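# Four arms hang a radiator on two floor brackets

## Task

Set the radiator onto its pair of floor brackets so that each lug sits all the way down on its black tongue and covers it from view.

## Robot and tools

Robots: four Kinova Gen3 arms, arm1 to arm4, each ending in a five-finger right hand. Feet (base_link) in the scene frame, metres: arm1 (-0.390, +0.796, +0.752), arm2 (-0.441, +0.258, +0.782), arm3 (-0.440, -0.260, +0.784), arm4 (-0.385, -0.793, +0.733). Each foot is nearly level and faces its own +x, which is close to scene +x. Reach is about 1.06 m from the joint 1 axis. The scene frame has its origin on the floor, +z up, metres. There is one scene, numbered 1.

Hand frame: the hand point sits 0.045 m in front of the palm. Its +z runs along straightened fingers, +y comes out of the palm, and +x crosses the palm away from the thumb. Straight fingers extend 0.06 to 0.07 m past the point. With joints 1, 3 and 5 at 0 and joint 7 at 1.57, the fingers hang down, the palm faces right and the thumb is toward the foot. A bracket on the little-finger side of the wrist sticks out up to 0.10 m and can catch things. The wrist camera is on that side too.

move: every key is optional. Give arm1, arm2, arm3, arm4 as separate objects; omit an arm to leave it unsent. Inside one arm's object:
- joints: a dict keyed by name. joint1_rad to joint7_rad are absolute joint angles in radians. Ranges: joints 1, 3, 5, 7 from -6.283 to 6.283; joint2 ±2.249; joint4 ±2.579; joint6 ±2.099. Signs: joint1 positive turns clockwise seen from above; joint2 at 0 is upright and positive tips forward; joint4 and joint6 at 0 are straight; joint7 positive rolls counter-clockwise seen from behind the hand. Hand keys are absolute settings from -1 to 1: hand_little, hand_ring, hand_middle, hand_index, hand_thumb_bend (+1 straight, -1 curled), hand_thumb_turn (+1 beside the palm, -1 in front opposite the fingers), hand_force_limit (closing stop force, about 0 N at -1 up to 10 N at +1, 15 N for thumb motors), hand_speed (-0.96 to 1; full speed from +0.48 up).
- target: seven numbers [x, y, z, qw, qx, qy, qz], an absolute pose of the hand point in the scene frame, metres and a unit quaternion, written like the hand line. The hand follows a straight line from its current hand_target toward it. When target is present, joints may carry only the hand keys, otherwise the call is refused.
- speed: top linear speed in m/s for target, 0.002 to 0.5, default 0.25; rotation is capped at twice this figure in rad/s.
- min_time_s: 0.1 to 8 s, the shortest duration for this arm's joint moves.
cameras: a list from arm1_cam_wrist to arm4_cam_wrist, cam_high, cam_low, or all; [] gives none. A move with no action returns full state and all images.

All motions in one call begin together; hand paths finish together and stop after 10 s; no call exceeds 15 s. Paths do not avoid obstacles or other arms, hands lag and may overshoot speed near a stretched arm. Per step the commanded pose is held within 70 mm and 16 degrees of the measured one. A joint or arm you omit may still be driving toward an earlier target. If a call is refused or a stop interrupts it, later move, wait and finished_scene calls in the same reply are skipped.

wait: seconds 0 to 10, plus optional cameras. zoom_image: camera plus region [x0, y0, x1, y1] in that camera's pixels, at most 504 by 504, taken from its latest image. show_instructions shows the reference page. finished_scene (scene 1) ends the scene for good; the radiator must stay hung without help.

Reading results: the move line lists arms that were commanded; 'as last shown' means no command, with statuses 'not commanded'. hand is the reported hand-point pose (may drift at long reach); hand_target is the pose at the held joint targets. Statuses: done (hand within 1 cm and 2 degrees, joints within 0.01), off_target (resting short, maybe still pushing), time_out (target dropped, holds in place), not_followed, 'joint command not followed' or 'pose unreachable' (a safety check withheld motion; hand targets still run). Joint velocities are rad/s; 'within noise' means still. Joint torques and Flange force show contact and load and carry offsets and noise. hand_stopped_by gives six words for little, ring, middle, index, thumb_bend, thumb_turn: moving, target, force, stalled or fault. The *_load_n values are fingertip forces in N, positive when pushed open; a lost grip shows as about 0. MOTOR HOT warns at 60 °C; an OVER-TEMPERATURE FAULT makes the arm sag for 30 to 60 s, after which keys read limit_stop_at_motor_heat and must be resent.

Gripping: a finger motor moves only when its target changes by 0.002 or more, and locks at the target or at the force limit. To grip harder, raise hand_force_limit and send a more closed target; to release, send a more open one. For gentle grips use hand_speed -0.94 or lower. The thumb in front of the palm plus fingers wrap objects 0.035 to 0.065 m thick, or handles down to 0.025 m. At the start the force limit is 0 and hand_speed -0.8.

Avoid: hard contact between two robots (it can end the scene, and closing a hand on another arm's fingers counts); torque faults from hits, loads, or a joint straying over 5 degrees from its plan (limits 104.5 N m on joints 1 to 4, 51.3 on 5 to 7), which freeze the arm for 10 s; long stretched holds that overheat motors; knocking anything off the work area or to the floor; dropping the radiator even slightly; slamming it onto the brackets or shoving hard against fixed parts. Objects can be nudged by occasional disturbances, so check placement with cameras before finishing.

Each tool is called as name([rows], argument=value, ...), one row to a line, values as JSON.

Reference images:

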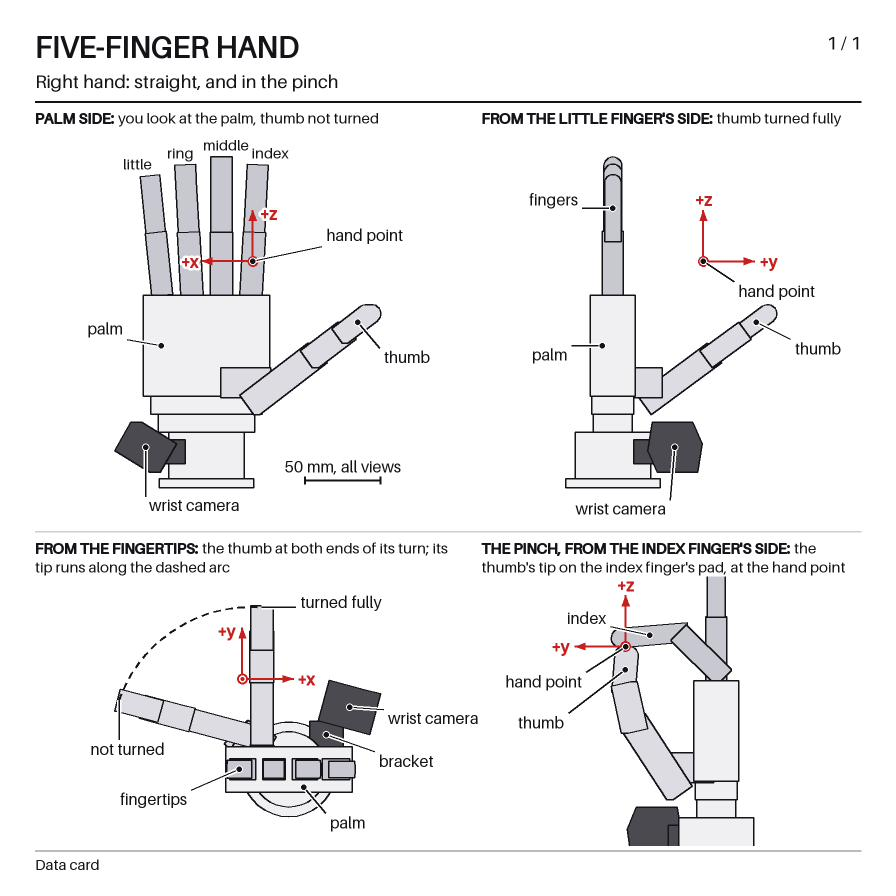

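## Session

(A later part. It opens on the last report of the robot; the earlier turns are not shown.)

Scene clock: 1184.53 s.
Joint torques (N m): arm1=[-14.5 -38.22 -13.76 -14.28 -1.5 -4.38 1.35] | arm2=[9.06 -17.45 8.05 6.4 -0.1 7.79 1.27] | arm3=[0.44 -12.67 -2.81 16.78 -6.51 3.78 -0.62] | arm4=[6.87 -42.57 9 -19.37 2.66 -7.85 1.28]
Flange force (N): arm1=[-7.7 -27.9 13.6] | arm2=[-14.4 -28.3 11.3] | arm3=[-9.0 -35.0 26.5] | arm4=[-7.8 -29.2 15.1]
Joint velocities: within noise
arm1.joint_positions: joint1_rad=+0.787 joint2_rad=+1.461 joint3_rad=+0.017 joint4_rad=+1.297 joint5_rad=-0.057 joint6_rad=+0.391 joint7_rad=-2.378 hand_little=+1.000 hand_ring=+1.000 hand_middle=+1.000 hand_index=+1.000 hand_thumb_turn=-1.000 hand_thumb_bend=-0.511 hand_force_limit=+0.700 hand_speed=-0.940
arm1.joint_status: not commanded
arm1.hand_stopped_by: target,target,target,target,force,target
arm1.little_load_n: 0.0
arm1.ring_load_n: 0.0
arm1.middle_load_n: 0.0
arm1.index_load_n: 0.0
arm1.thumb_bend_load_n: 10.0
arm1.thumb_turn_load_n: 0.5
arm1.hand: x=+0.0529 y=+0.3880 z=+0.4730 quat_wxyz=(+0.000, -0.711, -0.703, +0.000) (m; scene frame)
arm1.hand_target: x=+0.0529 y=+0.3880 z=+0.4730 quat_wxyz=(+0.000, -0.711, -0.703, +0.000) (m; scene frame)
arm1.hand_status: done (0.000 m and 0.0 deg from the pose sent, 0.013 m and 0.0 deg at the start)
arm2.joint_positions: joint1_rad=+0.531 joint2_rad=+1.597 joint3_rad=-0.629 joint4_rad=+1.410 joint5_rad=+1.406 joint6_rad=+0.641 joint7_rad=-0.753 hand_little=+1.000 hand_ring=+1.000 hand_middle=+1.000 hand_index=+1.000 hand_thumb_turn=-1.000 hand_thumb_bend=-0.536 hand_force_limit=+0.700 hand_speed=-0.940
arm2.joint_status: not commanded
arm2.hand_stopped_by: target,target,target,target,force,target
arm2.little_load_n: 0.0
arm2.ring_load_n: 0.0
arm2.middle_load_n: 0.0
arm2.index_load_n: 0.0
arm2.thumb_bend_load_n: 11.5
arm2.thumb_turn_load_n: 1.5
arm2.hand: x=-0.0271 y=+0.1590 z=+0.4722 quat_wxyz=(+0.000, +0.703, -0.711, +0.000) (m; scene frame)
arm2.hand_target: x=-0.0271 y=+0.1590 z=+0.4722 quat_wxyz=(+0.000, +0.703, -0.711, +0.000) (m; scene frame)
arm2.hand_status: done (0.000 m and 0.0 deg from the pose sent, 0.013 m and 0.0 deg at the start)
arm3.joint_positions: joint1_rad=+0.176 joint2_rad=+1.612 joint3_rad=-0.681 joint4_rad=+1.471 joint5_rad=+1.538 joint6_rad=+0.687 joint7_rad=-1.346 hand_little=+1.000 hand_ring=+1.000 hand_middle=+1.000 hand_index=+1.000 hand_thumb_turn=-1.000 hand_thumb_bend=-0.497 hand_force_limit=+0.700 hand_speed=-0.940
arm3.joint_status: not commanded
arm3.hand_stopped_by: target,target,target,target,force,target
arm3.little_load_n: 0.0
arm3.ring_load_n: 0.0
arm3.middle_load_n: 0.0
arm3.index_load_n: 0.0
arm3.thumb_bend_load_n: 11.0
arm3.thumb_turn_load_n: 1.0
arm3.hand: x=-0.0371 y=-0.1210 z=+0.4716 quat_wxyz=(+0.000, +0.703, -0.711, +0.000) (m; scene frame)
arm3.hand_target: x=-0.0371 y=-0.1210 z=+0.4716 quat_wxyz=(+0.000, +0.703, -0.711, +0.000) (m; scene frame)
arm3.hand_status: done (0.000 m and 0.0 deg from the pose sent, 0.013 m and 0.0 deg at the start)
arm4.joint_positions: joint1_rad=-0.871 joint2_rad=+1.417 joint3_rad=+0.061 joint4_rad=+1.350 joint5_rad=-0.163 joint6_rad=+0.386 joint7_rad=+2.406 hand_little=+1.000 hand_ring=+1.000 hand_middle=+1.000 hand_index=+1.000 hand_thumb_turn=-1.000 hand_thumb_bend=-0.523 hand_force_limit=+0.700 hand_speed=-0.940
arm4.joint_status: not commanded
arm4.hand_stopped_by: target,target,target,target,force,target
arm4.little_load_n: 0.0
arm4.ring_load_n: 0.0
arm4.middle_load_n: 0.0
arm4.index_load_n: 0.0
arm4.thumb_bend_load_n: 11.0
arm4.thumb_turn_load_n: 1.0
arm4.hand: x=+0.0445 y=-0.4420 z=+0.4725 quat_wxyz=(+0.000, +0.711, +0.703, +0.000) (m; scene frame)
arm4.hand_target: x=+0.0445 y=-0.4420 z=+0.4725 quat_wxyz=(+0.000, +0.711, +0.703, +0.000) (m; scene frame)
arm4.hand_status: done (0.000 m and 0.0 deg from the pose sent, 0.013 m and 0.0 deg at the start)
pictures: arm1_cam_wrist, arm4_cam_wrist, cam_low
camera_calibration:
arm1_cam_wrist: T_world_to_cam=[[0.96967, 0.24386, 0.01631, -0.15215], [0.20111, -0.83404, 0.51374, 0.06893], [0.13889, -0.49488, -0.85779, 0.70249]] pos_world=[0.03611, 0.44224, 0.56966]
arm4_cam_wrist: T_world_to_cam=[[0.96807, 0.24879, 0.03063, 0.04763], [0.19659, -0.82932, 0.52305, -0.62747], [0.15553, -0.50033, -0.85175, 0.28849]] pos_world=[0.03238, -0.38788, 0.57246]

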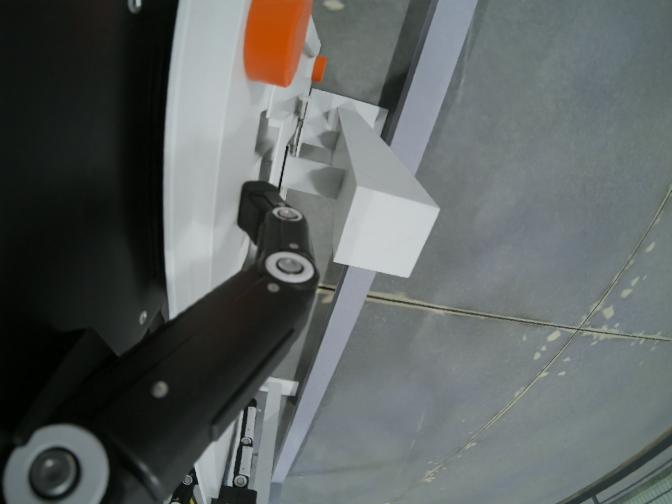

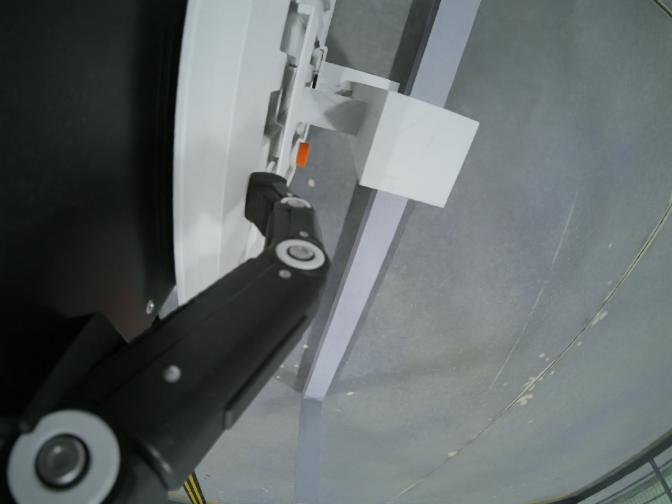

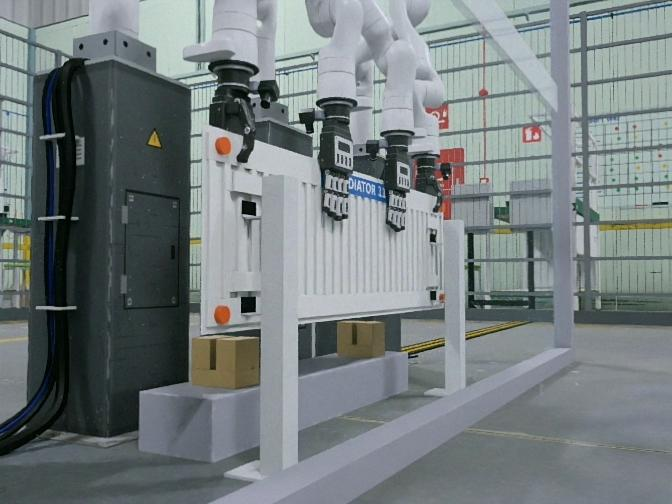

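zoom_image(camera="arm4_cam_wrist", region=[285, 75, 325, 125])

zoom_image(camera="arm4_cam_wrist", region=[300, 40, 340, 90])

zoom_image(camera="arm1_cam_wrist", region=[280, 90, 320, 160])

zoom_image(camera="cam_low", region=[195, 180, 285, 330])

Scaled by 10.080 from the camera's image (finer frame: 960x720).

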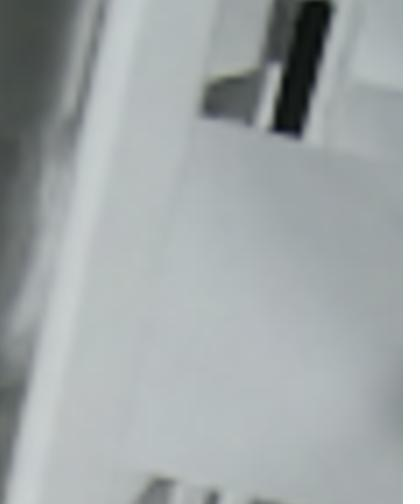

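Scaled by 10.080 from the camera's image (finer frame: 960x720).

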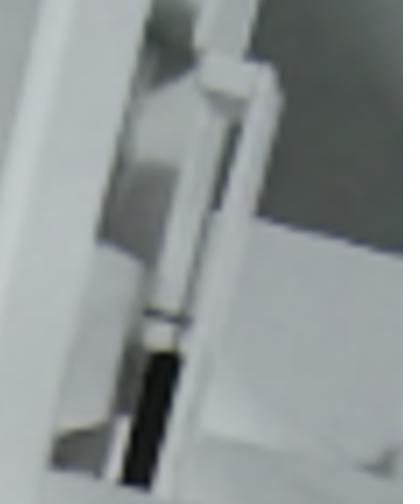

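Scaled by 7.200 from the camera's image (finer frame: 960x720).

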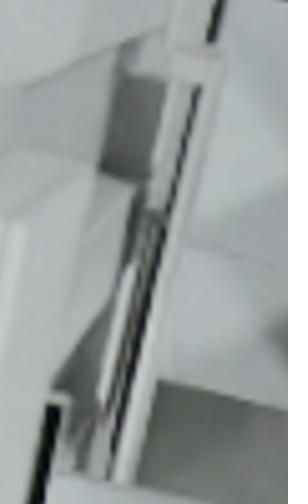

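Scaled by 3.360.

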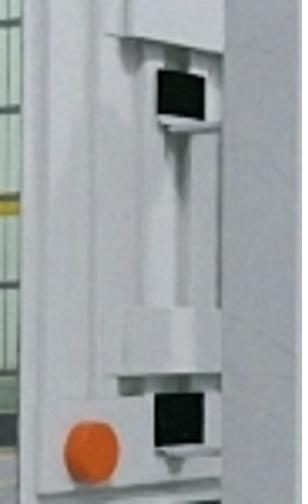

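move(arm1={"target": [0.0531, 0.388, 0.4640, 0, 0.7115, 0.7028, 0], "speed": 0.015}, arm2={"target": [-0.0269, 0.159, 0.4632, 0, 0.7028, -0.7115, 0], "speed": 0.015}, arm3={"target": [-0.0370, -0.121, 0.4626, 0, 0.7028, -0.7115, 0], "speed": 0.015}, arm4={"target": [0.0445, -0.442, 0.4635, 0, 0.7115, 0.7028, 0], "speed": 0.015}, cameras=["arm1_cam_wrist","arm4_cam_wrist","cam_low"])

zoom_image(camera="cam_low", region=[195, 180, 285, 330])

zoom_image(camera="arm1_cam_wrist", region=[250, 90, 340, 200])

zoom_image(camera="arm4_cam_wrist", region=[270, 30, 360, 140])

Scene clock: 1250.77 s.
Joint torques (N m): arm1=[-14.44 -37.85 -13.67 -13.73 -1.46 -4.13 1.29] | arm2=[8.49 -17.46 7.41 6.42 -0.21 7.47 1.21] | arm3=[0.85 -12.71 -2.32 16.21 -6.21 3.96 -0.57] | arm4=[6.9 -42.17 9.03 -18.69 2.64 -7.58 1.3]
Flange force (N): arm1=[-8.3 -27.2 13.6] | arm2=[-13.2 -27.8 11.9] | arm3=[-9.6 -33.8 25.8] | arm4=[-6.9 -28.4 14.9]
move: arm1 done; arm2 done; arm3 done; arm4 done
Joint velocities: within noise
arm1.joint_positions: joint1_rad=+0.787 joint2_rad=+1.482 joint3_rad=+0.017 joint4_rad=+1.279 joint5_rad=-0.057 joint6_rad=+0.389 joint7_rad=-2.379 hand_little=+1.000 hand_ring=+1.000 hand_middle=+1.000 hand_index=+1.000 hand_thumb_turn=-1.000 hand_thumb_bend=-0.511 hand_force_limit=+0.700 hand_speed=-0.940
arm1.joint_status: not commanded
arm1.hand_stopped_by: target,target,target,target,force,target
arm1.little_load_n: 0.0
arm1.ring_load_n: 0.0
arm1.middle_load_n: 0.0
arm1.index_load_n: 0.0
arm1.thumb_bend_load_n: 10.0
arm1.thumb_turn_load_n: 0.5
arm1.hand: x=+0.0531 y=+0.3880 z=+0.4640 quat_wxyz=(+0.000, -0.711, -0.703, +0.000)
arm1.hand_target: x=+0.0531 y=+0.3880 z=+0.4640 quat_wxyz=(+0.000, -0.711, -0.703, +0.000)
arm1.hand_status: done (0.000 m and 0.0 deg from the pose sent, 0.009 m and 0.0 deg at the start)
arm2.joint_positions: joint1_rad=+0.528 joint2_rad=+1.616 joint3_rad=-0.625 joint4_rad=+1.390 joint5_rad=+1.410 joint6_rad=+0.637 joint7_rad=-0.749 hand_little=+1.000 hand_ring=+1.000 hand_middle=+1.000 hand_index=+1.000 hand_thumb_turn=-1.000 hand_thumb_bend=-0.536 hand_force_limit=+0.700 hand_speed=-0.940
arm2.joint_status: not commanded
arm2.hand_stopped_by: target,target,target,target,force,target
arm2.little_load_n: 0.0
arm2.ring_load_n: 0.0
arm2.middle_load_n: 0.0
arm2.index_load_n: 0.0
arm2.thumb_bend_load_n: 12.0
arm2.thumb_turn_load_n: 1.5
arm2.hand: x=-0.0269 y=+0.1590 z=+0.4632 quat_wxyz=(+0.000, +0.703, -0.711, +0.000)
arm2.hand_target: x=-0.0269 y=+0.1590 z=+0.4632 quat_wxyz=(+0.000, +0.703, -0.711, +0.000)
arm2.hand_status: done (0.000 m and 0.0 deg from the pose sent, 0.009 m and 0.0 deg at the start)
arm3.joint_positions: joint1_rad=+0.172 joint2_rad=+1.630 joint3_rad=-0.676 joint4_rad=+1.452 joint5_rad=+1.543 joint6_rad=+0.681 joint7_rad=-1.342 hand_little=+1.000 hand_ring=+1.000 hand_middle=+1.000 hand_index=+1.000 hand_thumb_turn=-1.000 hand_thumb_bend=-0.497 hand_force_limit=+0.700 hand_speed=-0.940
arm3.joint_status: not commanded
arm3.hand_stopped_by: target,target,target,target,force,target
arm3.little_load_n: 0.0
arm3.ring_load_n: 0.0
arm3.middle_load_n: 0.0
arm3.index_load_n: 0.0
arm3.thumb_bend_load_n: 10.5
arm3.thumb_turn_load_n: 1.0
arm3.hand: x=-0.0370 y=-0.1210 z=+0.4626 quat_wxyz=(+0.000, +0.703, -0.711, +0.000)
arm3.hand_target: x=-0.0370 y=-0.1210 z=+0.4626 quat_wxyz=(+0.000, +0.703, -0.711, +0.000)
arm3.hand_status: done (0.000 m and 0.0 deg from the pose sent, 0.009 m and 0.0 deg at the start)
arm4.joint_positions: joint1_rad=-0.871 joint2_rad=+1.437 joint3_rad=+0.060 joint4_rad=+1.334 joint5_rad=-0.163 joint6_rad=+0.382 joint7_rad=+2.406 hand_little=+1.000 hand_ring=+1.000 hand_middle=+1.000 hand_index=+1.000 hand_thumb_turn=-1.000 hand_thumb_bend=-0.523 hand_force_limit=+0.700 hand_speed=-0.940
arm4.joint_status: not commanded
arm4.hand_stopped_by: target,target,target,target,force,target
arm4.little_load_n: 0.0
arm4.ring_load_n: 0.0
arm4.middle_load_n: 0.0
arm4.index_load_n: 0.0
arm4.thumb_bend_load_n: 11.0
arm4.thumb_turn_load_n: 1.0
arm4.hand: x=+0.0445 y=-0.4420 z=+0.4635 quat_wxyz=(+0.000, +0.711, +0.703, +0.000)
arm4.hand_target: x=+0.0445 y=-0.4420 z=+0.4635 quat_wxyz=(+0.000, +0.711, +0.703, +0.000)
arm4.hand_status: done (0.000 m and 0.0 deg from the pose sent, 0.009 m and 0.0 deg at the start)
arm1_cam_wrist: T_world_to_cam=[[0.96969, 0.24378, 0.01636, -0.15219], [0.20102, -0.83406, 0.51374, 0.07353], [0.13889, -0.49488, -0.85779, 0.69475]] pos_world=[0.03631, 0.44224, 0.56066]
arm4_cam_wrist: T_world_to_cam=[[0.96807, 0.24879, 0.03063, 0.0479], [0.19659, -0.82932, 0.52305, -0.62276], [0.15553, -0.50033, -0.85175, 0.28082]] pos_world=[0.03238, -0.38788, 0.56346]

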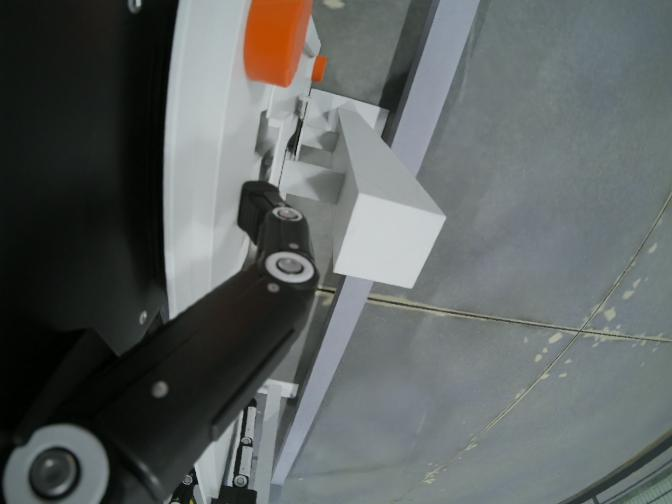

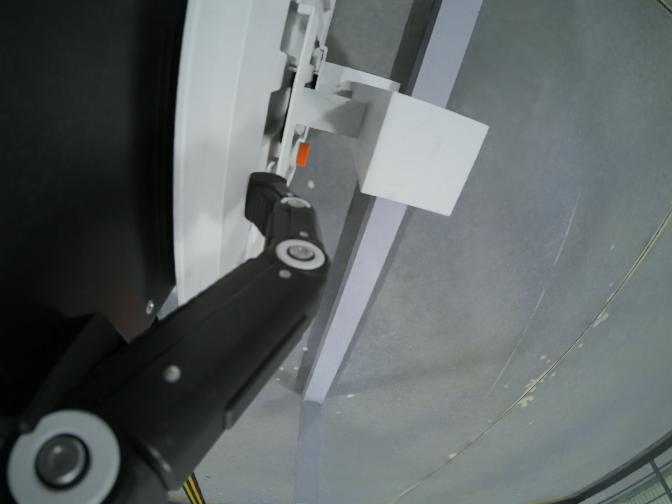

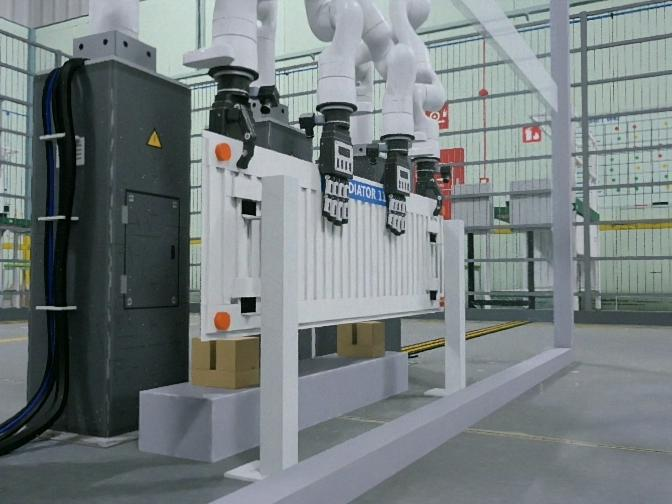

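Scaled by 3.360.

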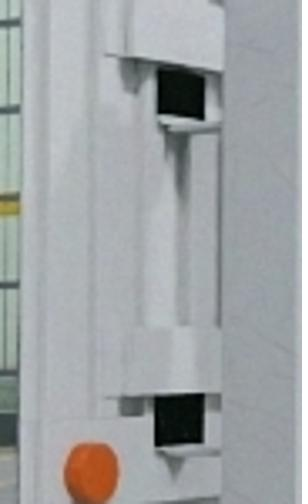

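Scaled by 4.582 from the camera's image (finer frame: 960x720).

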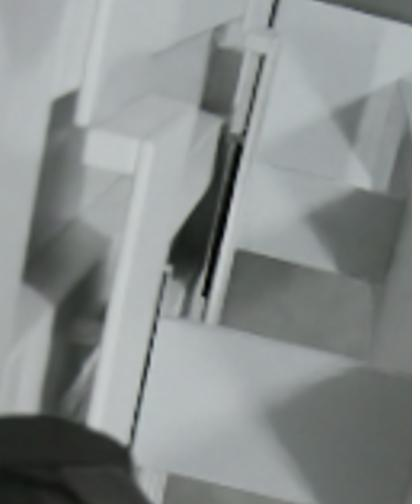

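Scaled by 4.582 from the camera's image (finer frame: 960x720).

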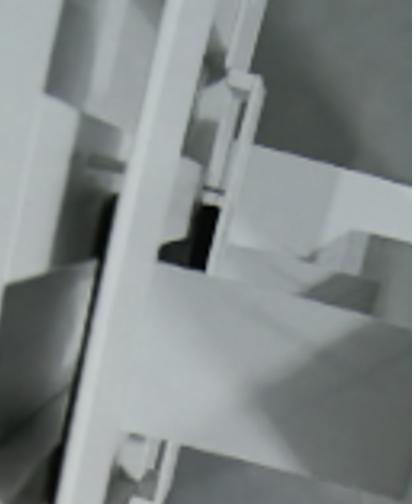

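zoom_image(camera="arm4_cam_wrist", region=[275, 60, 325, 145])

zoom_image(camera="arm1_cam_wrist", region=[250, 90, 310, 190])

Scaled by 5.929 from the camera's image (finer frame: 960x720).

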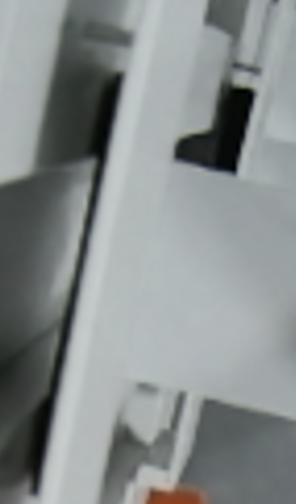

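Scaled by 5.040 from the camera's image (finer frame: 960x720).

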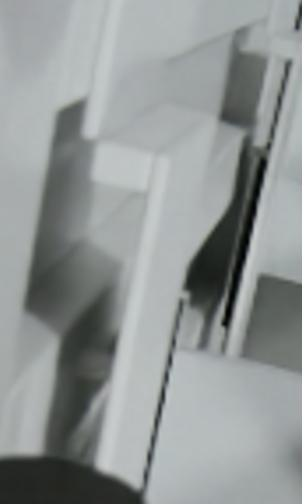

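move(arm1={"target": [0.0537, 0.388, 0.4640, 0, 0.7115, 0.7028, 0], "speed": 0.01}, arm2={"target": [-0.0263, 0.159, 0.4632, 0, 0.7028, -0.7115, 0], "speed": 0.01}, arm3={"target": [-0.0365, -0.121, 0.4626, 0, 0.7028, -0.7115, 0], "speed": 0.01}, arm4={"target": [0.0449, -0.442, 0.4635, 0, 0.7115, 0.7028, 0], "speed": 0.01}, cameras=["arm1_cam_wrist","arm4_cam_wrist"])

zoom_image(camera="arm4_cam_wrist", region=[275, 60, 325, 145])

zoom_image(camera="arm1_cam_wrist", region=[250, 90, 310, 190])

Scene clock: 1270.17 s.
Joint torques (N m): arm1=[-14.52 -38.22 -13.71 -13.74 -1.5 -4.05 1.34] | arm2=[8.84 -17.36 7.83 5.9 0.06 7.5 1.23] | arm3=[0.74 -12.97 -2.32 16.12 -5.87 3.81 -0.35] | arm4=[6.27 -42.55 8.56 -18.8 2.56 -7.48 1.26]
Flange force (N): arm1=[-8.4 -27.2 14.4] | arm2=[-14.0 -27.4 10.4] | arm3=[-9.9 -34.0 25.8] | arm4=[-8.0 -27.7 15.5]
move: arm1 done; arm2 done; arm3 done; arm4 done
Joint velocities: within noise
arm1.joint_positions: joint1_rad=+0.786 joint2_rad=+1.482 joint3_rad=+0.017 joint4_rad=+1.277 joint5_rad=-0.057 joint6_rad=+0.390 joint7_rad=-2.379 hand_little=+1.000 hand_ring=+1.000 hand_middle=+1.000 hand_index=+1.000 hand_thumb_turn=-1.000 hand_thumb_bend=-0.511 hand_force_limit=+0.700 hand_speed=-0.940
arm1.joint_status: not commanded
arm1.hand_stopped_by: target,target,target,target,force,target
arm1.little_load_n: 0.0
arm1.ring_load_n: 0.0
arm1.middle_load_n: 0.0
arm1.index_load_n: 0.0
arm1.thumb_bend_load_n: 10.0
arm1.thumb_turn_load_n: 0.5
arm1.hand: x=+0.0537 y=+0.3880 z=+0.4640 quat_wxyz=(+0.000, -0.711, -0.703, +0.000)
arm1.hand_target: x=+0.0537 y=+0.3880 z=+0.4640 quat_wxyz=(+0.000, -0.711, -0.703, +0.000)
arm1.hand_status: done (0.000 m and 0.0 deg from the pose sent, 0.001 m and 0.0 deg at the start)
arm2.joint_positions: joint1_rad=+0.527 joint2_rad=+1.617 joint3_rad=-0.626 joint4_rad=+1.388 joint5_rad=+1.408 joint6_rad=+0.637 joint7_rad=-0.746 hand_little=+1.000 hand_ring=+1.000 hand_middle=+1.000 hand_index=+1.000 hand_thumb_turn=-1.000 hand_thumb_bend=-0.536 hand_force_limit=+0.700 hand_speed=-0.940
arm2.joint_status: not commanded
arm2.hand_stopped_by: target,target,target,target,force,target
arm2.little_load_n: 0.0
arm2.ring_load_n: 0.0
arm2.middle_load_n: 0.0
arm2.index_load_n: 0.0
arm2.thumb_bend_load_n: 12.0
arm2.thumb_turn_load_n: 1.5
arm2.hand: x=-0.0263 y=+0.1590 z=+0.4632 quat_wxyz=(+0.000, +0.703, -0.711, +0.000)
arm2.hand_target: x=-0.0263 y=+0.1590 z=+0.4632 quat_wxyz=(+0.000, +0.703, -0.711, +0.000)
arm2.hand_status: done (0.000 m and 0.0 deg from the pose sent, 0.001 m and 0.0 deg at the start)
arm3.joint_positions: joint1_rad=+0.172 joint2_rad=+1.631 joint3_rad=-0.676 joint4_rad=+1.450 joint5_rad=+1.541 joint6_rad=+0.681 joint7_rad=-1.339 hand_little=+1.000 hand_ring=+1.000 hand_middle=+1.000 hand_index=+1.000 hand_thumb_turn=-1.000 hand_thumb_bend=-0.497 hand_force_limit=+0.700 hand_speed=-0.940
arm3.joint_status: not commanded
arm3.hand_stopped_by: target,target,target,target,force,target
arm3.little_load_n: 0.0
arm3.ring_load_n: 0.0
arm3.middle_load_n: 0.0
arm3.index_load_n: 0.0
arm3.thumb_bend_load_n: 11.0
arm3.thumb_turn_load_n: 1.0
arm3.hand: x=-0.0365 y=-0.1210 z=+0.4626 quat_wxyz=(+0.000, +0.703, -0.711, +0.000)
arm3.hand_target: x=-0.0365 y=-0.1210 z=+0.4626 quat_wxyz=(+0.000, +0.703, -0.711, +0.000)
arm3.hand_status: done (0.000 m and 0.0 deg from the pose sent, 0.000 m and 0.0 deg at the start)
arm4.joint_positions: joint1_rad=-0.870 joint2_rad=+1.438 joint3_rad=+0.060 joint4_rad=+1.333 joint5_rad=-0.163 joint6_rad=+0.382 joint7_rad=+2.406 hand_little=+1.000 hand_ring=+1.000 hand_middle=+1.000 hand_index=+1.000 hand_thumb_turn=-1.000 hand_thumb_bend=-0.523 hand_force_limit=+0.700 hand_speed=-0.940
arm4.joint_status: not commanded
arm4.hand_stopped_by: target,target,target,target,force,target
arm4.little_load_n: 0.0
arm4.ring_load_n: 0.0
arm4.middle_load_n: 0.0
arm4.index_load_n: 0.0
arm4.thumb_bend_load_n: 11.0
arm4.thumb_turn_load_n: 1.0
arm4.hand: x=+0.0449 y=-0.4420 z=+0.4635 quat_wxyz=(+0.000, +0.711, +0.703, +0.000)
arm4.hand_target: x=+0.0449 y=-0.4420 z=+0.4635 quat_wxyz=(+0.000, +0.711, +0.703, +0.000)
arm4.hand_status: done (0.000 m and 0.0 deg from the pose sent, 0.000 m and 0.0 deg at the start)
arm1_cam_wrist: T_world_to_cam=[[0.96969, 0.24378, 0.01636, -0.15277], [0.20102, -0.83406, 0.51374, 0.07341], [0.13889, -0.49488, -0.85779, 0.69466]] pos_world=[0.03691, 0.44224, 0.56066]
arm4_cam_wrist: T_world_to_cam=[[0.96807, 0.24879, 0.03063, 0.04751], [0.19659, -0.82932, 0.52305, -0.62284], [0.15553, -0.50033, -0.85175, 0.28076]] pos_world=[0.03278, -0.38788, 0.56346]

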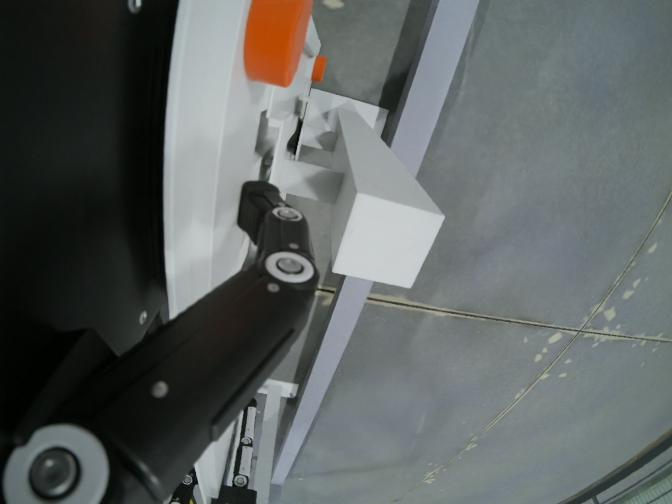

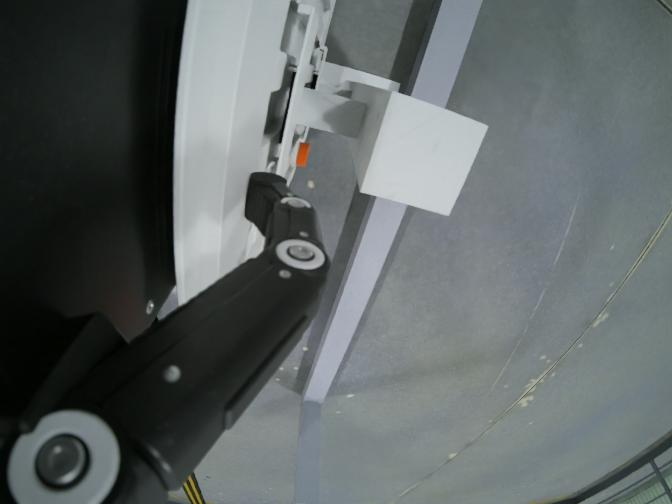

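Scaled by 5.929 from the camera's image (finer frame: 960x720).

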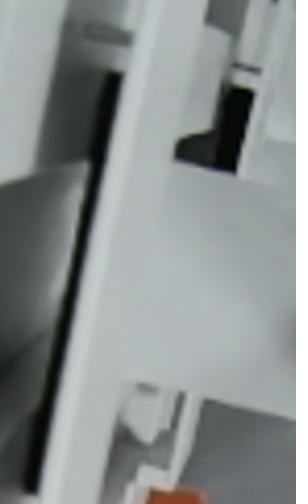

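Scaled by 5.040 from the camera's image (finer frame: 960x720).

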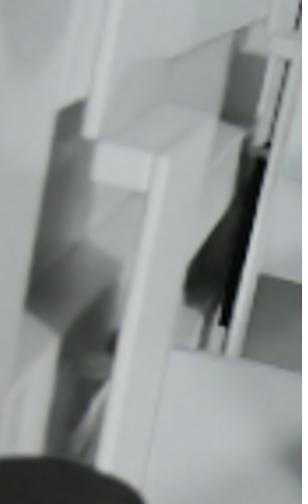

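move(arm1={"target": [0.0537, 0.388, 0.4600, 0, 0.7115, 0.7028, 0], "speed": 0.01}, arm2={"target": [-0.0263, 0.159, 0.4592, 0, 0.7028, -0.7115, 0], "speed": 0.01}, arm3={"target": [-0.0365, -0.121, 0.4586, 0, 0.7028, -0.7115, 0], "speed": 0.01}, arm4={"target": [0.0449, -0.442, 0.4595, 0, 0.7115, 0.7028, 0], "speed": 0.01})

Scene clock: 1274.07 s.
Joint torques (N m): arm1=[-14.52 -37.79 -13.77 -13.63 -1.49 -4.04 1.33] | arm2=[8.3 -17.32 7.22 6.31 -0.18 7.31 1.21] | arm3=[0.77 -12.74 -2.25 16.03 -5.95 4 -0.41] | arm4=[6.83 -42.11 9.04 -18.27 2.64 -7.33 1.2]
Flange force (N): arm1=[-8.4 -27.2 13.4] | arm2=[-12.9 -27.4 11.5] | arm3=[-9.6 -33.3 25.6] | arm4=[-6.6 -27.7 15.3]
move: arm1 done; arm2 done; arm3 done; arm4 done
Joint velocities: within noise
arm1.joint_positions: joint1_rad=+0.786 joint2_rad=+1.491 joint3_rad=+0.017 joint4_rad=+1.269 joint5_rad=-0.057 joint6_rad=+0.389 joint7_rad=-2.379 hand_little=+1.000 hand_ring=+1.000 hand_middle=+1.000 hand_index=+1.000 hand_thumb_turn=-1.000 hand_thumb_bend=-0.511 hand_force_limit=+0.700 hand_speed=-0.940
arm1.joint_status: not commanded
arm1.hand_stopped_by: target,target,target,target,force,target
arm1.little_load_n: 0.0
arm1.ring_load_n: 0.0
arm1.middle_load_n: 0.0
arm1.index_load_n: -0.5
arm1.thumb_bend_load_n: 10.0
arm1.thumb_turn_load_n: 0.5
arm1.hand: x=+0.0537 y=+0.3880 z=+0.4600 quat_wxyz=(+0.000, -0.711, -0.703, +0.000)
arm1.hand_target: x=+0.0537 y=+0.3880 z=+0.4600 quat_wxyz=(+0.000, -0.711, -0.703, +0.000)
arm1.hand_status: done (0.000 m and 0.0 deg from the pose sent, 0.004 m and 0.0 deg at the start)
arm2.joint_positions: joint1_rad=+0.526 joint2_rad=+1.625 joint3_rad=-0.624 joint4_rad=+1.380 joint5_rad=+1.410 joint6_rad=+0.635 joint7_rad=-0.744 hand_little=+1.000 hand_ring=+1.000 hand_middle=+1.000 hand_index=+1.000 hand_thumb_turn=-1.000 hand_thumb_bend=-0.536 hand_force_limit=+0.700 hand_speed=-0.940
arm2.joint_status: not commanded
arm2.hand_stopped_by: target,target,target,target,force,target
arm2.little_load_n: 0.0
arm2.ring_load_n: 0.0
arm2.middle_load_n: 0.0
arm2.index_load_n: 0.0
arm2.thumb_bend_load_n: 11.5
arm2.thumb_turn_load_n: 1.5
arm2.hand: x=-0.0263 y=+0.1590 z=+0.4592 quat_wxyz=(+0.000, +0.703, -0.711, +0.000)
arm2.hand_target: x=-0.0263 y=+0.1590 z=+0.4592 quat_wxyz=(+0.000, +0.703, -0.711, +0.000)
arm2.hand_status: done (0.000 m and 0.0 deg from the pose sent, 0.004 m and 0.0 deg at the start)
arm3.joint_positions: joint1_rad=+0.171 joint2_rad=+1.639 joint3_rad=-0.674 joint4_rad=+1.441 joint5_rad=+1.544 joint6_rad=+0.679 joint7_rad=-1.337 hand_little=+1.000 hand_ring=+1.000 hand_middle=+1.000 hand_index=+1.000 hand_thumb_turn=-1.000 hand_thumb_bend=-0.497 hand_force_limit=+0.700 hand_speed=-0.940
arm3.joint_status: not commanded
arm3.hand_stopped_by: target,target,target,target,force,target
arm3.little_load_n: 0.0
arm3.ring_load_n: 0.0
arm3.middle_load_n: 0.0
arm3.index_load_n: 0.0
arm3.thumb_bend_load_n: 11.0
arm3.thumb_turn_load_n: 1.0
arm3.hand: x=-0.0365 y=-0.1210 z=+0.4586 quat_wxyz=(+0.000, +0.703, -0.711, +0.000)
arm3.hand_target: x=-0.0365 y=-0.1210 z=+0.4586 quat_wxyz=(+0.000, +0.703, -0.711, +0.000)
arm3.hand_status: done (0.000 m and 0.0 deg from the pose sent, 0.004 m and 0.0 deg at the start)
arm4.joint_positions: joint1_rad=-0.870 joint2_rad=+1.447 joint3_rad=+0.060 joint4_rad=+1.326 joint5_rad=-0.163 joint6_rad=+0.381 joint7_rad=+2.406 hand_little=+1.000 hand_ring=+1.000 hand_middle=+1.000 hand_index=+1.000 hand_thumb_turn=-1.000 hand_thumb_bend=-0.523 hand_force_limit=+0.700 hand_speed=-0.940
arm4.joint_status: not commanded
arm4.hand_stopped_by: target,target,target,target,force,target
arm4.little_load_n: 0.0
arm4.ring_load_n: 0.0
arm4.middle_load_n: 0.0
arm4.index_load_n: 0.0
arm4.thumb_bend_load_n: 10.5
arm4.thumb_turn_load_n: 1.0
arm4.hand: x=+0.0449 y=-0.4420 z=+0.4595 quat_wxyz=(+0.000, +0.711, +0.703, +0.000)
arm4.hand_target: x=+0.0449 y=-0.4420 z=+0.4595 quat_wxyz=(+0.000, +0.711, +0.703, +0.000)
arm4.hand_status: done (0.000 m and 0.0 deg from the pose sent, 0.004 m and 0.0 deg at the start)
pictures: none

move(arm1={"target": [0.0537, 0.388, 0.4575, 0, 0.7115, 0.7028, 0], "speed": 0.01}, arm2={"target": [-0.0263, 0.159, 0.4567, 0, 0.7028, -0.7115, 0], "speed": 0.01}, arm3={"target": [-0.0365, -0.121, 0.4561, 0, 0.7028, -0.7115, 0], "speed": 0.01}, arm4={"target": [0.0449, -0.442, 0.4570, 0, 0.7115, 0.7028, 0], "speed": 0.01}, cameras=["arm1_cam_wrist","arm4_cam_wrist","cam_low"])

zoom_image(camera="cam_low", region=[195, 180, 285, 330])

zoom_image(camera="arm4_cam_wrist", region=[275, 60, 325, 145])

zoom_image(camera="arm1_cam_wrist", region=[250, 90, 310, 190])

Scene clock: 1280.70 s.
Joint torques (N m): arm1=[-14.53 -37.83 -13.71 -13.55 -1.46 -4 1.32] | arm2=[8.29 -17.26 7.14 6.38 -0.18 7.29 1.21] | arm3=[0.91 -12.78 -2.17 15.97 -5.93 3.95 -0.45] | arm4=[6.88 -42.16 8.95 -18.13 2.65 -7.29 1.25]
Flange force (N): arm1=[-8.5 -27.1 13.6] | arm2=[-12.8 -27.6 11.7] | arm3=[-9.9 -33.5 25.7] | arm4=[-6.2 -27.6 15.6]
move: arm1 done; arm2 done; arm3 done; arm4 done
Joint velocities: within noise
arm1.joint_positions: joint1_rad=+0.786 joint2_rad=+1.497 joint3_rad=+0.017 joint4_rad=+1.264 joint5_rad=-0.058 joint6_rad=+0.388 joint7_rad=-2.379 hand_little=+1.000 hand_ring=+1.000 hand_middle=+1.000 hand_index=+1.000 hand_thumb_turn=-1.000 hand_thumb_bend=-0.511 hand_force_limit=+0.700 hand_speed=-0.940
arm1.joint_status: not commanded
arm1.hand_stopped_by: target,target,target,target,force,target
arm1.little_load_n: 0.0
arm1.ring_load_n: 0.0
arm1.middle_load_n: 0.0
arm1.index_load_n: 0.0
arm1.thumb_bend_load_n: 10.0
arm1.thumb_turn_load_n: 0.5
arm1.hand: x=+0.0537 y=+0.3880 z=+0.4575 quat_wxyz=(+0.000, -0.711, -0.703, +0.000)
arm1.hand_target: x=+0.0537 y=+0.3880 z=+0.4575 quat_wxyz=(+0.000, -0.711, -0.703, +0.000)
arm1.hand_status: done (0.000 m and 0.0 deg from the pose sent, 0.003 m and 0.0 deg at the start)
arm2.joint_positions: joint1_rad=+0.525 joint2_rad=+1.631 joint3_rad=-0.623 joint4_rad=+1.374 joint5_rad=+1.411 joint6_rad=+0.634 joint7_rad=-0.743 hand_little=+1.000 hand_ring=+1.000 hand_middle=+1.000 hand_index=+1.000 hand_thumb_turn=-1.000 hand_thumb_bend=-0.536 hand_force_limit=+0.700 hand_speed=-0.940
arm2.joint_status: not commanded
arm2.hand_stopped_by: target,target,target,target,force,target
arm2.little_load_n: 0.0
arm2.ring_load_n: 0.0
arm2.middle_load_n: 0.0
arm2.index_load_n: 0.0
arm2.thumb_bend_load_n: 11.5
arm2.thumb_turn_load_n: 1.5
arm2.hand: x=-0.0263 y=+0.1590 z=+0.4567 quat_wxyz=(+0.000, +0.703, -0.711, +0.000)
arm2.hand_target: x=-0.0263 y=+0.1590 z=+0.4567 quat_wxyz=(+0.000, +0.703, -0.711, +0.000)
arm2.hand_status: done (0.000 m and 0.0 deg from the pose sent, 0.003 m and 0.0 deg at the start)
arm3.joint_positions: joint1_rad=+0.170 joint2_rad=+1.644 joint3_rad=-0.673 joint4_rad=+1.436 joint5_rad=+1.545 joint6_rad=+0.677 joint7_rad=-1.336 hand_little=+1.000 hand_ring=+1.000 hand_middle=+1.000 hand_index=+1.000 hand_thumb_turn=-1.000 hand_thumb_bend=-0.497 hand_force_limit=+0.700 hand_speed=-0.940
arm3.joint_status: not commanded
arm3.hand_stopped_by: target,target,target,target,force,target
arm3.little_load_n: 0.0
arm3.ring_load_n: 0.0
arm3.middle_load_n: 0.0
arm3.index_load_n: 0.0
arm3.thumb_bend_load_n: 11.0
arm3.thumb_turn_load_n: 1.0
arm3.hand: x=-0.0365 y=-0.1210 z=+0.4561 quat_wxyz=(+0.000, +0.703, -0.711, +0.000)
arm3.hand_target: x=-0.0365 y=-0.1210 z=+0.4561 quat_wxyz=(+0.000, +0.703, -0.711, +0.000)
arm3.hand_status: done (0.000 m and 0.0 deg from the pose sent, 0.003 m and 0.0 deg at the start)
arm4.joint_positions: joint1_rad=-0.870 joint2_rad=+1.452 joint3_rad=+0.060 joint4_rad=+1.321 joint5_rad=-0.163 joint6_rad=+0.380 joint7_rad=+2.406 hand_little=+1.000 hand_ring=+1.000 hand_middle=+1.000 hand_index=+1.000 hand_thumb_turn=-1.000 hand_thumb_bend=-0.523 hand_force_limit=+0.700 hand_speed=-0.940
arm4.joint_status: not commanded
arm4.hand_stopped_by: target,target,target,target,force,target
arm4.little_load_n: 0.0
arm4.ring_load_n: 0.0
arm4.middle_load_n: 0.0
arm4.index_load_n: 0.0
arm4.thumb_bend_load_n: 10.5
arm4.thumb_turn_load_n: 1.5
arm4.hand: x=+0.0449 y=-0.4420 z=+0.4570 quat_wxyz=(+0.000, +0.711, +0.703, +0.000)
arm4.hand_target: x=+0.0449 y=-0.4420 z=+0.4570 quat_wxyz=(+0.000, +0.711, +0.703, +0.000)
arm4.hand_status: done (0.000 m and 0.0 deg from the pose sent, 0.002 m and 0.0 deg at the start)
arm1_cam_wrist: T_world_to_cam=[[0.96967, 0.24386, 0.01631, -0.15268], [0.20111, -0.83404, 0.51374, 0.07673], [0.13889, -0.49488, -0.85779, 0.68909]] pos_world=[0.03691, 0.44224, 0.55416]
arm4_cam_wrist: T_world_to_cam=[[0.96805, 0.24887, 0.03058, 0.04777], [0.19668, -0.8293, 0.52305, -0.61943], [0.15553, -0.50032, -0.85176, 0.27523]] pos_world=[0.03278, -0.38788, 0.55696]

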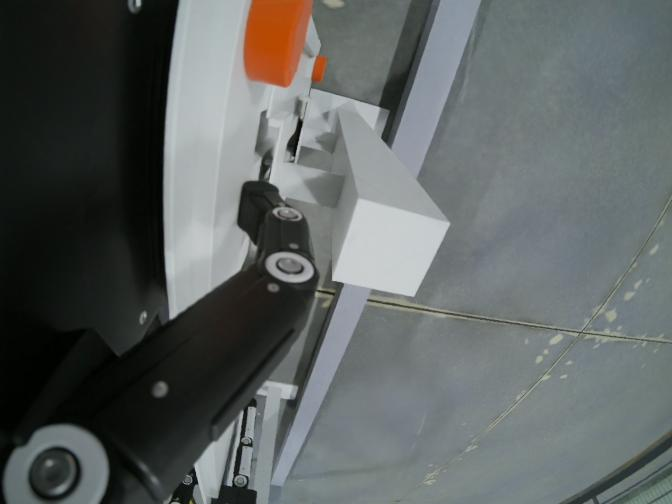

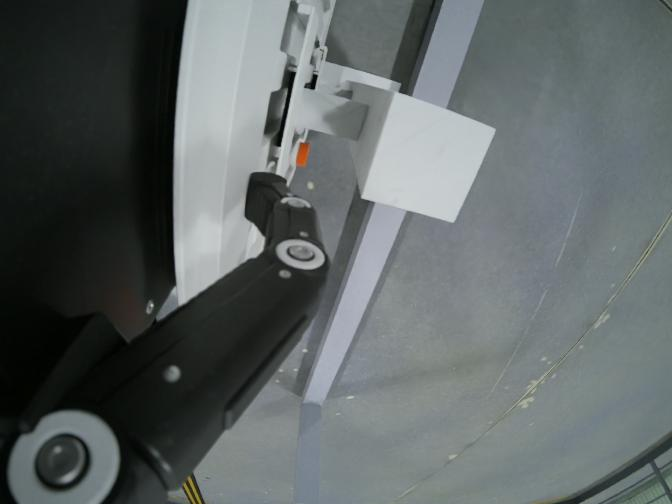

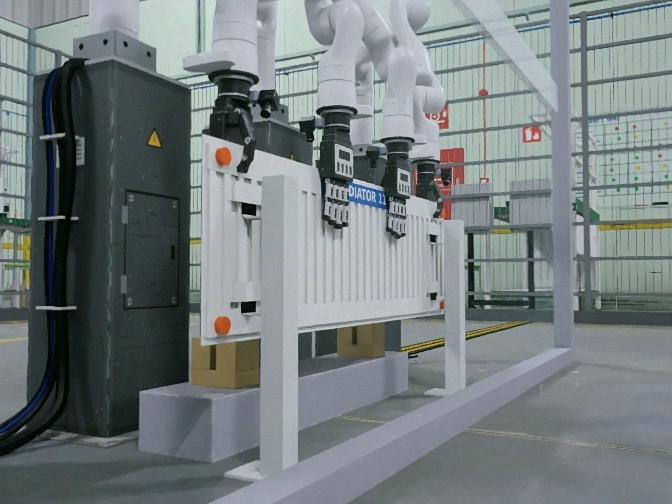

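Scaled by 3.360.

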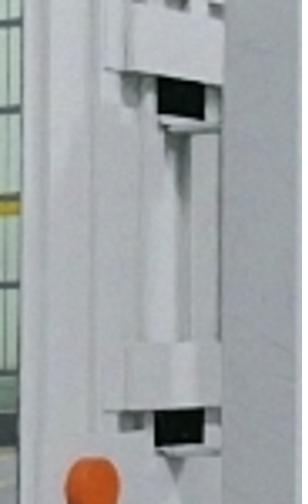

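Scaled by 5.929 from the camera's image (finer frame: 960x720).

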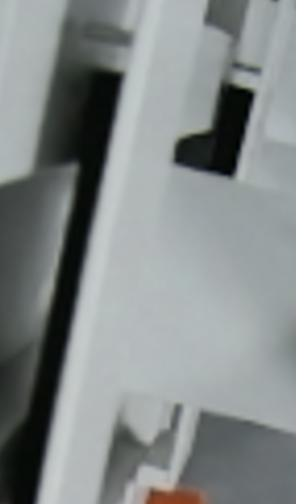

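Scaled by 5.040 from the camera's image (finer frame: 960x720).

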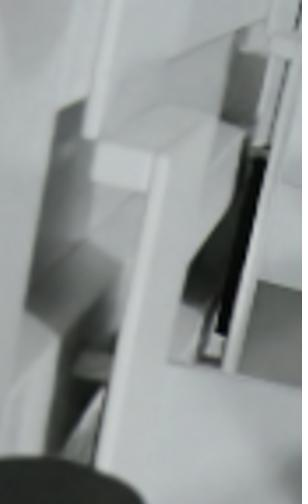

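move(arm1={"target": [0.0537, 0.388, 0.4495, 0, 0.7115, 0.7028, 0], "speed": 0.015}, arm2={"target": [-0.0263, 0.159, 0.4487, 0, 0.7028, -0.7115, 0], "speed": 0.015}, arm3={"target": [-0.0365, -0.121, 0.4481, 0, 0.7028, -0.7115, 0], "speed": 0.015}, arm4={"target": [0.0449, -0.442, 0.4490, 0, 0.7115, 0.7028, 0], "speed": 0.015}, cameras=["arm1_cam_wrist","arm4_cam_wrist","cam_low","cam_high"])

zoom_image(camera="cam_low", region=[195, 180, 285, 330])

zoom_image(camera="cam_low", region=[410, 220, 470, 320])

Scene clock: 1286.70 s.
Joint torques (N m): arm1=[-14.49 -37.84 -13.62 -13.42 -1.48 -3.93 1.32] | arm2=[8.17 -17.16 7.12 6.36 -0.16 7.26 1.2] | arm3=[0.87 -12.78 -2.1 15.63 -5.72 3.98 -0.42] | arm4=[6.83 -42.18 8.87 -17.79 2.58 -7.17 1.25]
Flange force (N): arm1=[-8.6 -27.0 13.6] | arm2=[-12.5 -27.7 12.0] | arm3=[-9.7 -32.9 25.4] | arm4=[-5.7 -26.9 15.8]
move: arm1 done; arm2 done; arm3 done; arm4 done
Joint velocities: within noise
arm1.joint_positions: joint1_rad=+0.786 joint2_rad=+1.515 joint3_rad=+0.017 joint4_rad=+1.247 joint5_rad=-0.058 joint6_rad=+0.386 joint7_rad=-2.379 hand_little=+1.000 hand_ring=+1.000 hand_middle=+1.000 hand_index=+1.000 hand_thumb_turn=-1.000 hand_thumb_bend=-0.511 hand_force_limit=+0.700 hand_speed=-0.940
arm1.joint_status: not commanded
arm1.hand_stopped_by: target,target,target,target,force,target
arm1.little_load_n: 0.0
arm1.ring_load_n: 0.0
arm1.middle_load_n: 0.0
arm1.index_load_n: 0.0
arm1.thumb_bend_load_n: 10.0
arm1.thumb_turn_load_n: 0.5
arm1.hand: x=+0.0537 y=+0.3880 z=+0.4495 quat_wxyz=(+0.000, -0.711, -0.703, +0.000)
arm1.hand_target: x=+0.0537 y=+0.3880 z=+0.4495 quat_wxyz=(+0.000, -0.711, -0.703, +0.000)
arm1.hand_status: done (0.000 m and 0.0 deg from the pose sent, 0.008 m and 0.0 deg at the start)
arm2.joint_positions: joint1_rad=+0.522 joint2_rad=+1.648 joint3_rad=-0.620 joint4_rad=+1.356 joint5_rad=+1.414 joint6_rad=+0.630 joint7_rad=-0.738 hand_little=+1.000 hand_ring=+1.000 hand_middle=+1.000 hand_index=+1.000 hand_thumb_turn=-1.000 hand_thumb_bend=-0.536 hand_force_limit=+0.700 hand_speed=-0.940
arm2.joint_status: not commanded
arm2.hand_stopped_by: target,target,target,target,force,target
arm2.little_load_n: 0.0
arm2.ring_load_n: 0.0
arm2.middle_load_n: 0.0
arm2.index_load_n: 0.0
arm2.thumb_bend_load_n: 11.5
arm2.thumb_turn_load_n: 1.5
arm2.hand: x=-0.0263 y=+0.1590 z=+0.4487 quat_wxyz=(+0.000, +0.703, -0.711, +0.000)
arm2.hand_target: x=-0.0263 y=+0.1590 z=+0.4487 quat_wxyz=(+0.000, +0.703, -0.711, +0.000)
arm2.hand_status: done (0.000 m and 0.0 deg from the pose sent, 0.008 m and 0.0 deg at the start)
arm3.joint_positions: joint1_rad=+0.167 joint2_rad=+1.661 joint3_rad=-0.669 joint4_rad=+1.418 joint5_rad=+1.549 joint6_rad=+0.672 joint7_rad=-1.332 hand_little=+1.000 hand_ring=+1.000 hand_middle=+1.000 hand_index=+1.000 hand_thumb_turn=-1.000 hand_thumb_bend=-0.497 hand_force_limit=+0.700 hand_speed=-0.940
arm3.joint_status: not commanded
arm3.hand_stopped_by: target,target,target,target,force,target
arm3.little_load_n: 0.0
arm3.ring_load_n: 0.0
arm3.middle_load_n: 0.0
arm3.index_load_n: 0.0
arm3.thumb_bend_load_n: 11.0
arm3.thumb_turn_load_n: 1.0
arm3.hand: x=-0.0365 y=-0.1210 z=+0.4481 quat_wxyz=(+0.000, +0.703, -0.711, +0.000)
arm3.hand_target: x=-0.0365 y=-0.1210 z=+0.4481 quat_wxyz=(+0.000, +0.703, -0.711, +0.000)
arm3.hand_status: done (0.000 m and 0.0 deg from the pose sent, 0.008 m and 0.0 deg at the start)
arm4.joint_positions: joint1_rad=-0.870 joint2_rad=+1.471 joint3_rad=+0.060 joint4_rad=+1.306 joint5_rad=-0.164 joint6_rad=+0.376 joint7_rad=+2.405 hand_little=+1.000 hand_ring=+1.000 hand_middle=+1.000 hand_index=+1.000 hand_thumb_turn=-1.000 hand_thumb_bend=-0.523 hand_force_limit=+0.700 hand_speed=-0.940
arm4.joint_status: not commanded
arm4.hand_stopped_by: target,target,target,target,force,target
arm4.little_load_n: 0.0
arm4.ring_load_n: 0.0
arm4.middle_load_n: 0.0
arm4.index_load_n: 0.0
arm4.thumb_bend_load_n: 11.0
arm4.thumb_turn_load_n: 1.0
arm4.hand: x=+0.0449 y=-0.4420 z=+0.4490 quat_wxyz=(+0.000, +0.711, +0.703, +0.000)
arm4.hand_target: x=+0.0449 y=-0.4420 z=+0.4490 quat_wxyz=(+0.000, +0.711, +0.703, +0.000)
arm4.hand_status: done (0.000 m and 0.0 deg from the pose sent, 0.008 m and 0.0 deg at the start)
pictures: arm1_cam_wrist, arm4_cam_wrist, cam_high, cam_low
arm1_cam_wrist: T_world_to_cam=[[0.96969, 0.24378, 0.01636, -0.15254], [0.20102, -0.83406, 0.51374, 0.08085], [0.13889, -0.49488, -0.85779, 0.68222]] pos_world=[0.03691, 0.44224, 0.54616]
arm4_cam_wrist: T_world_to_cam=[[0.96807, 0.24879, 0.03063, 0.04796], [0.19658, -0.82932, 0.52305, -0.61525], [0.15553, -0.50033, -0.85175, 0.26841]] pos_world=[0.03278, -0.38788, 0.54896]

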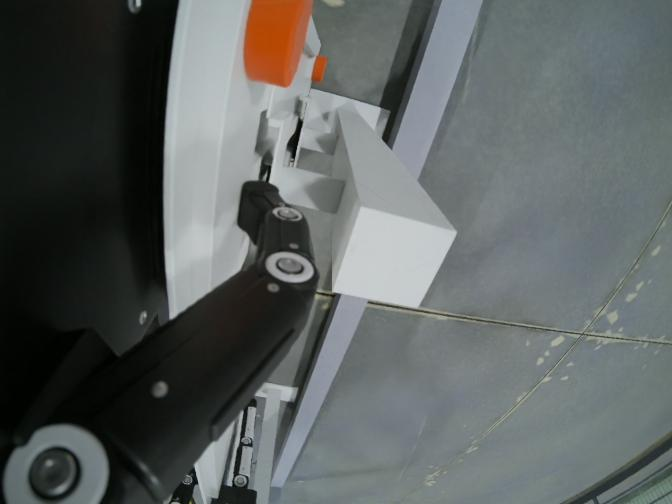

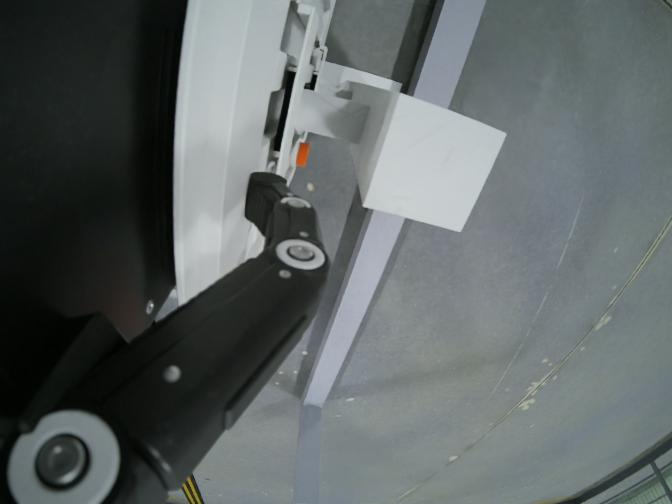

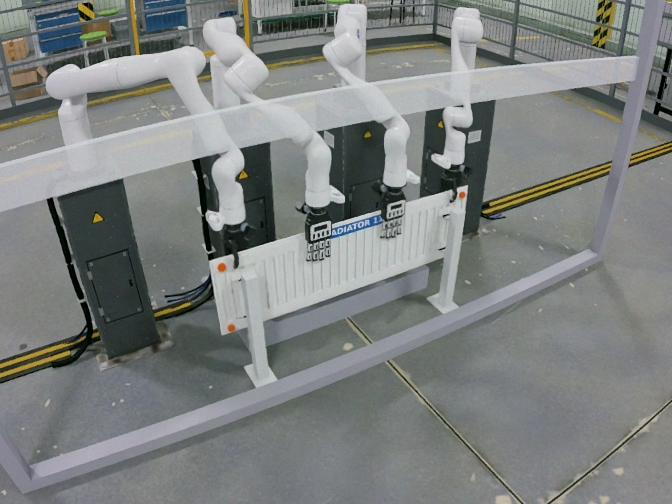

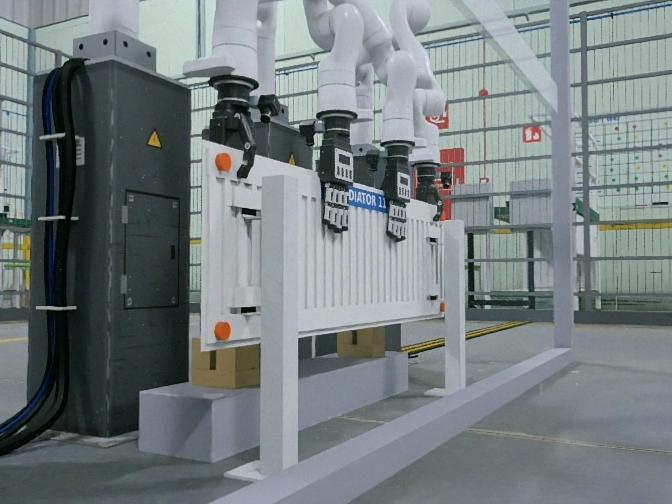

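Scaled by 3.360.

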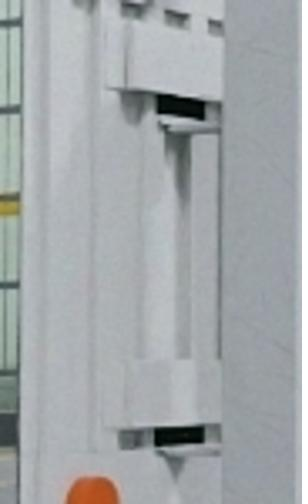

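Scaled by 5.040.

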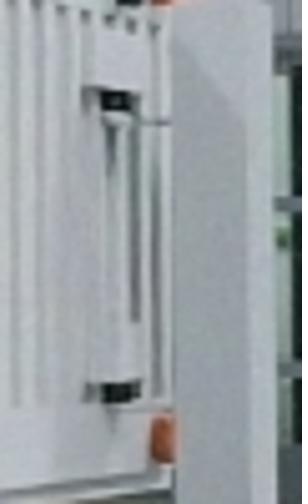

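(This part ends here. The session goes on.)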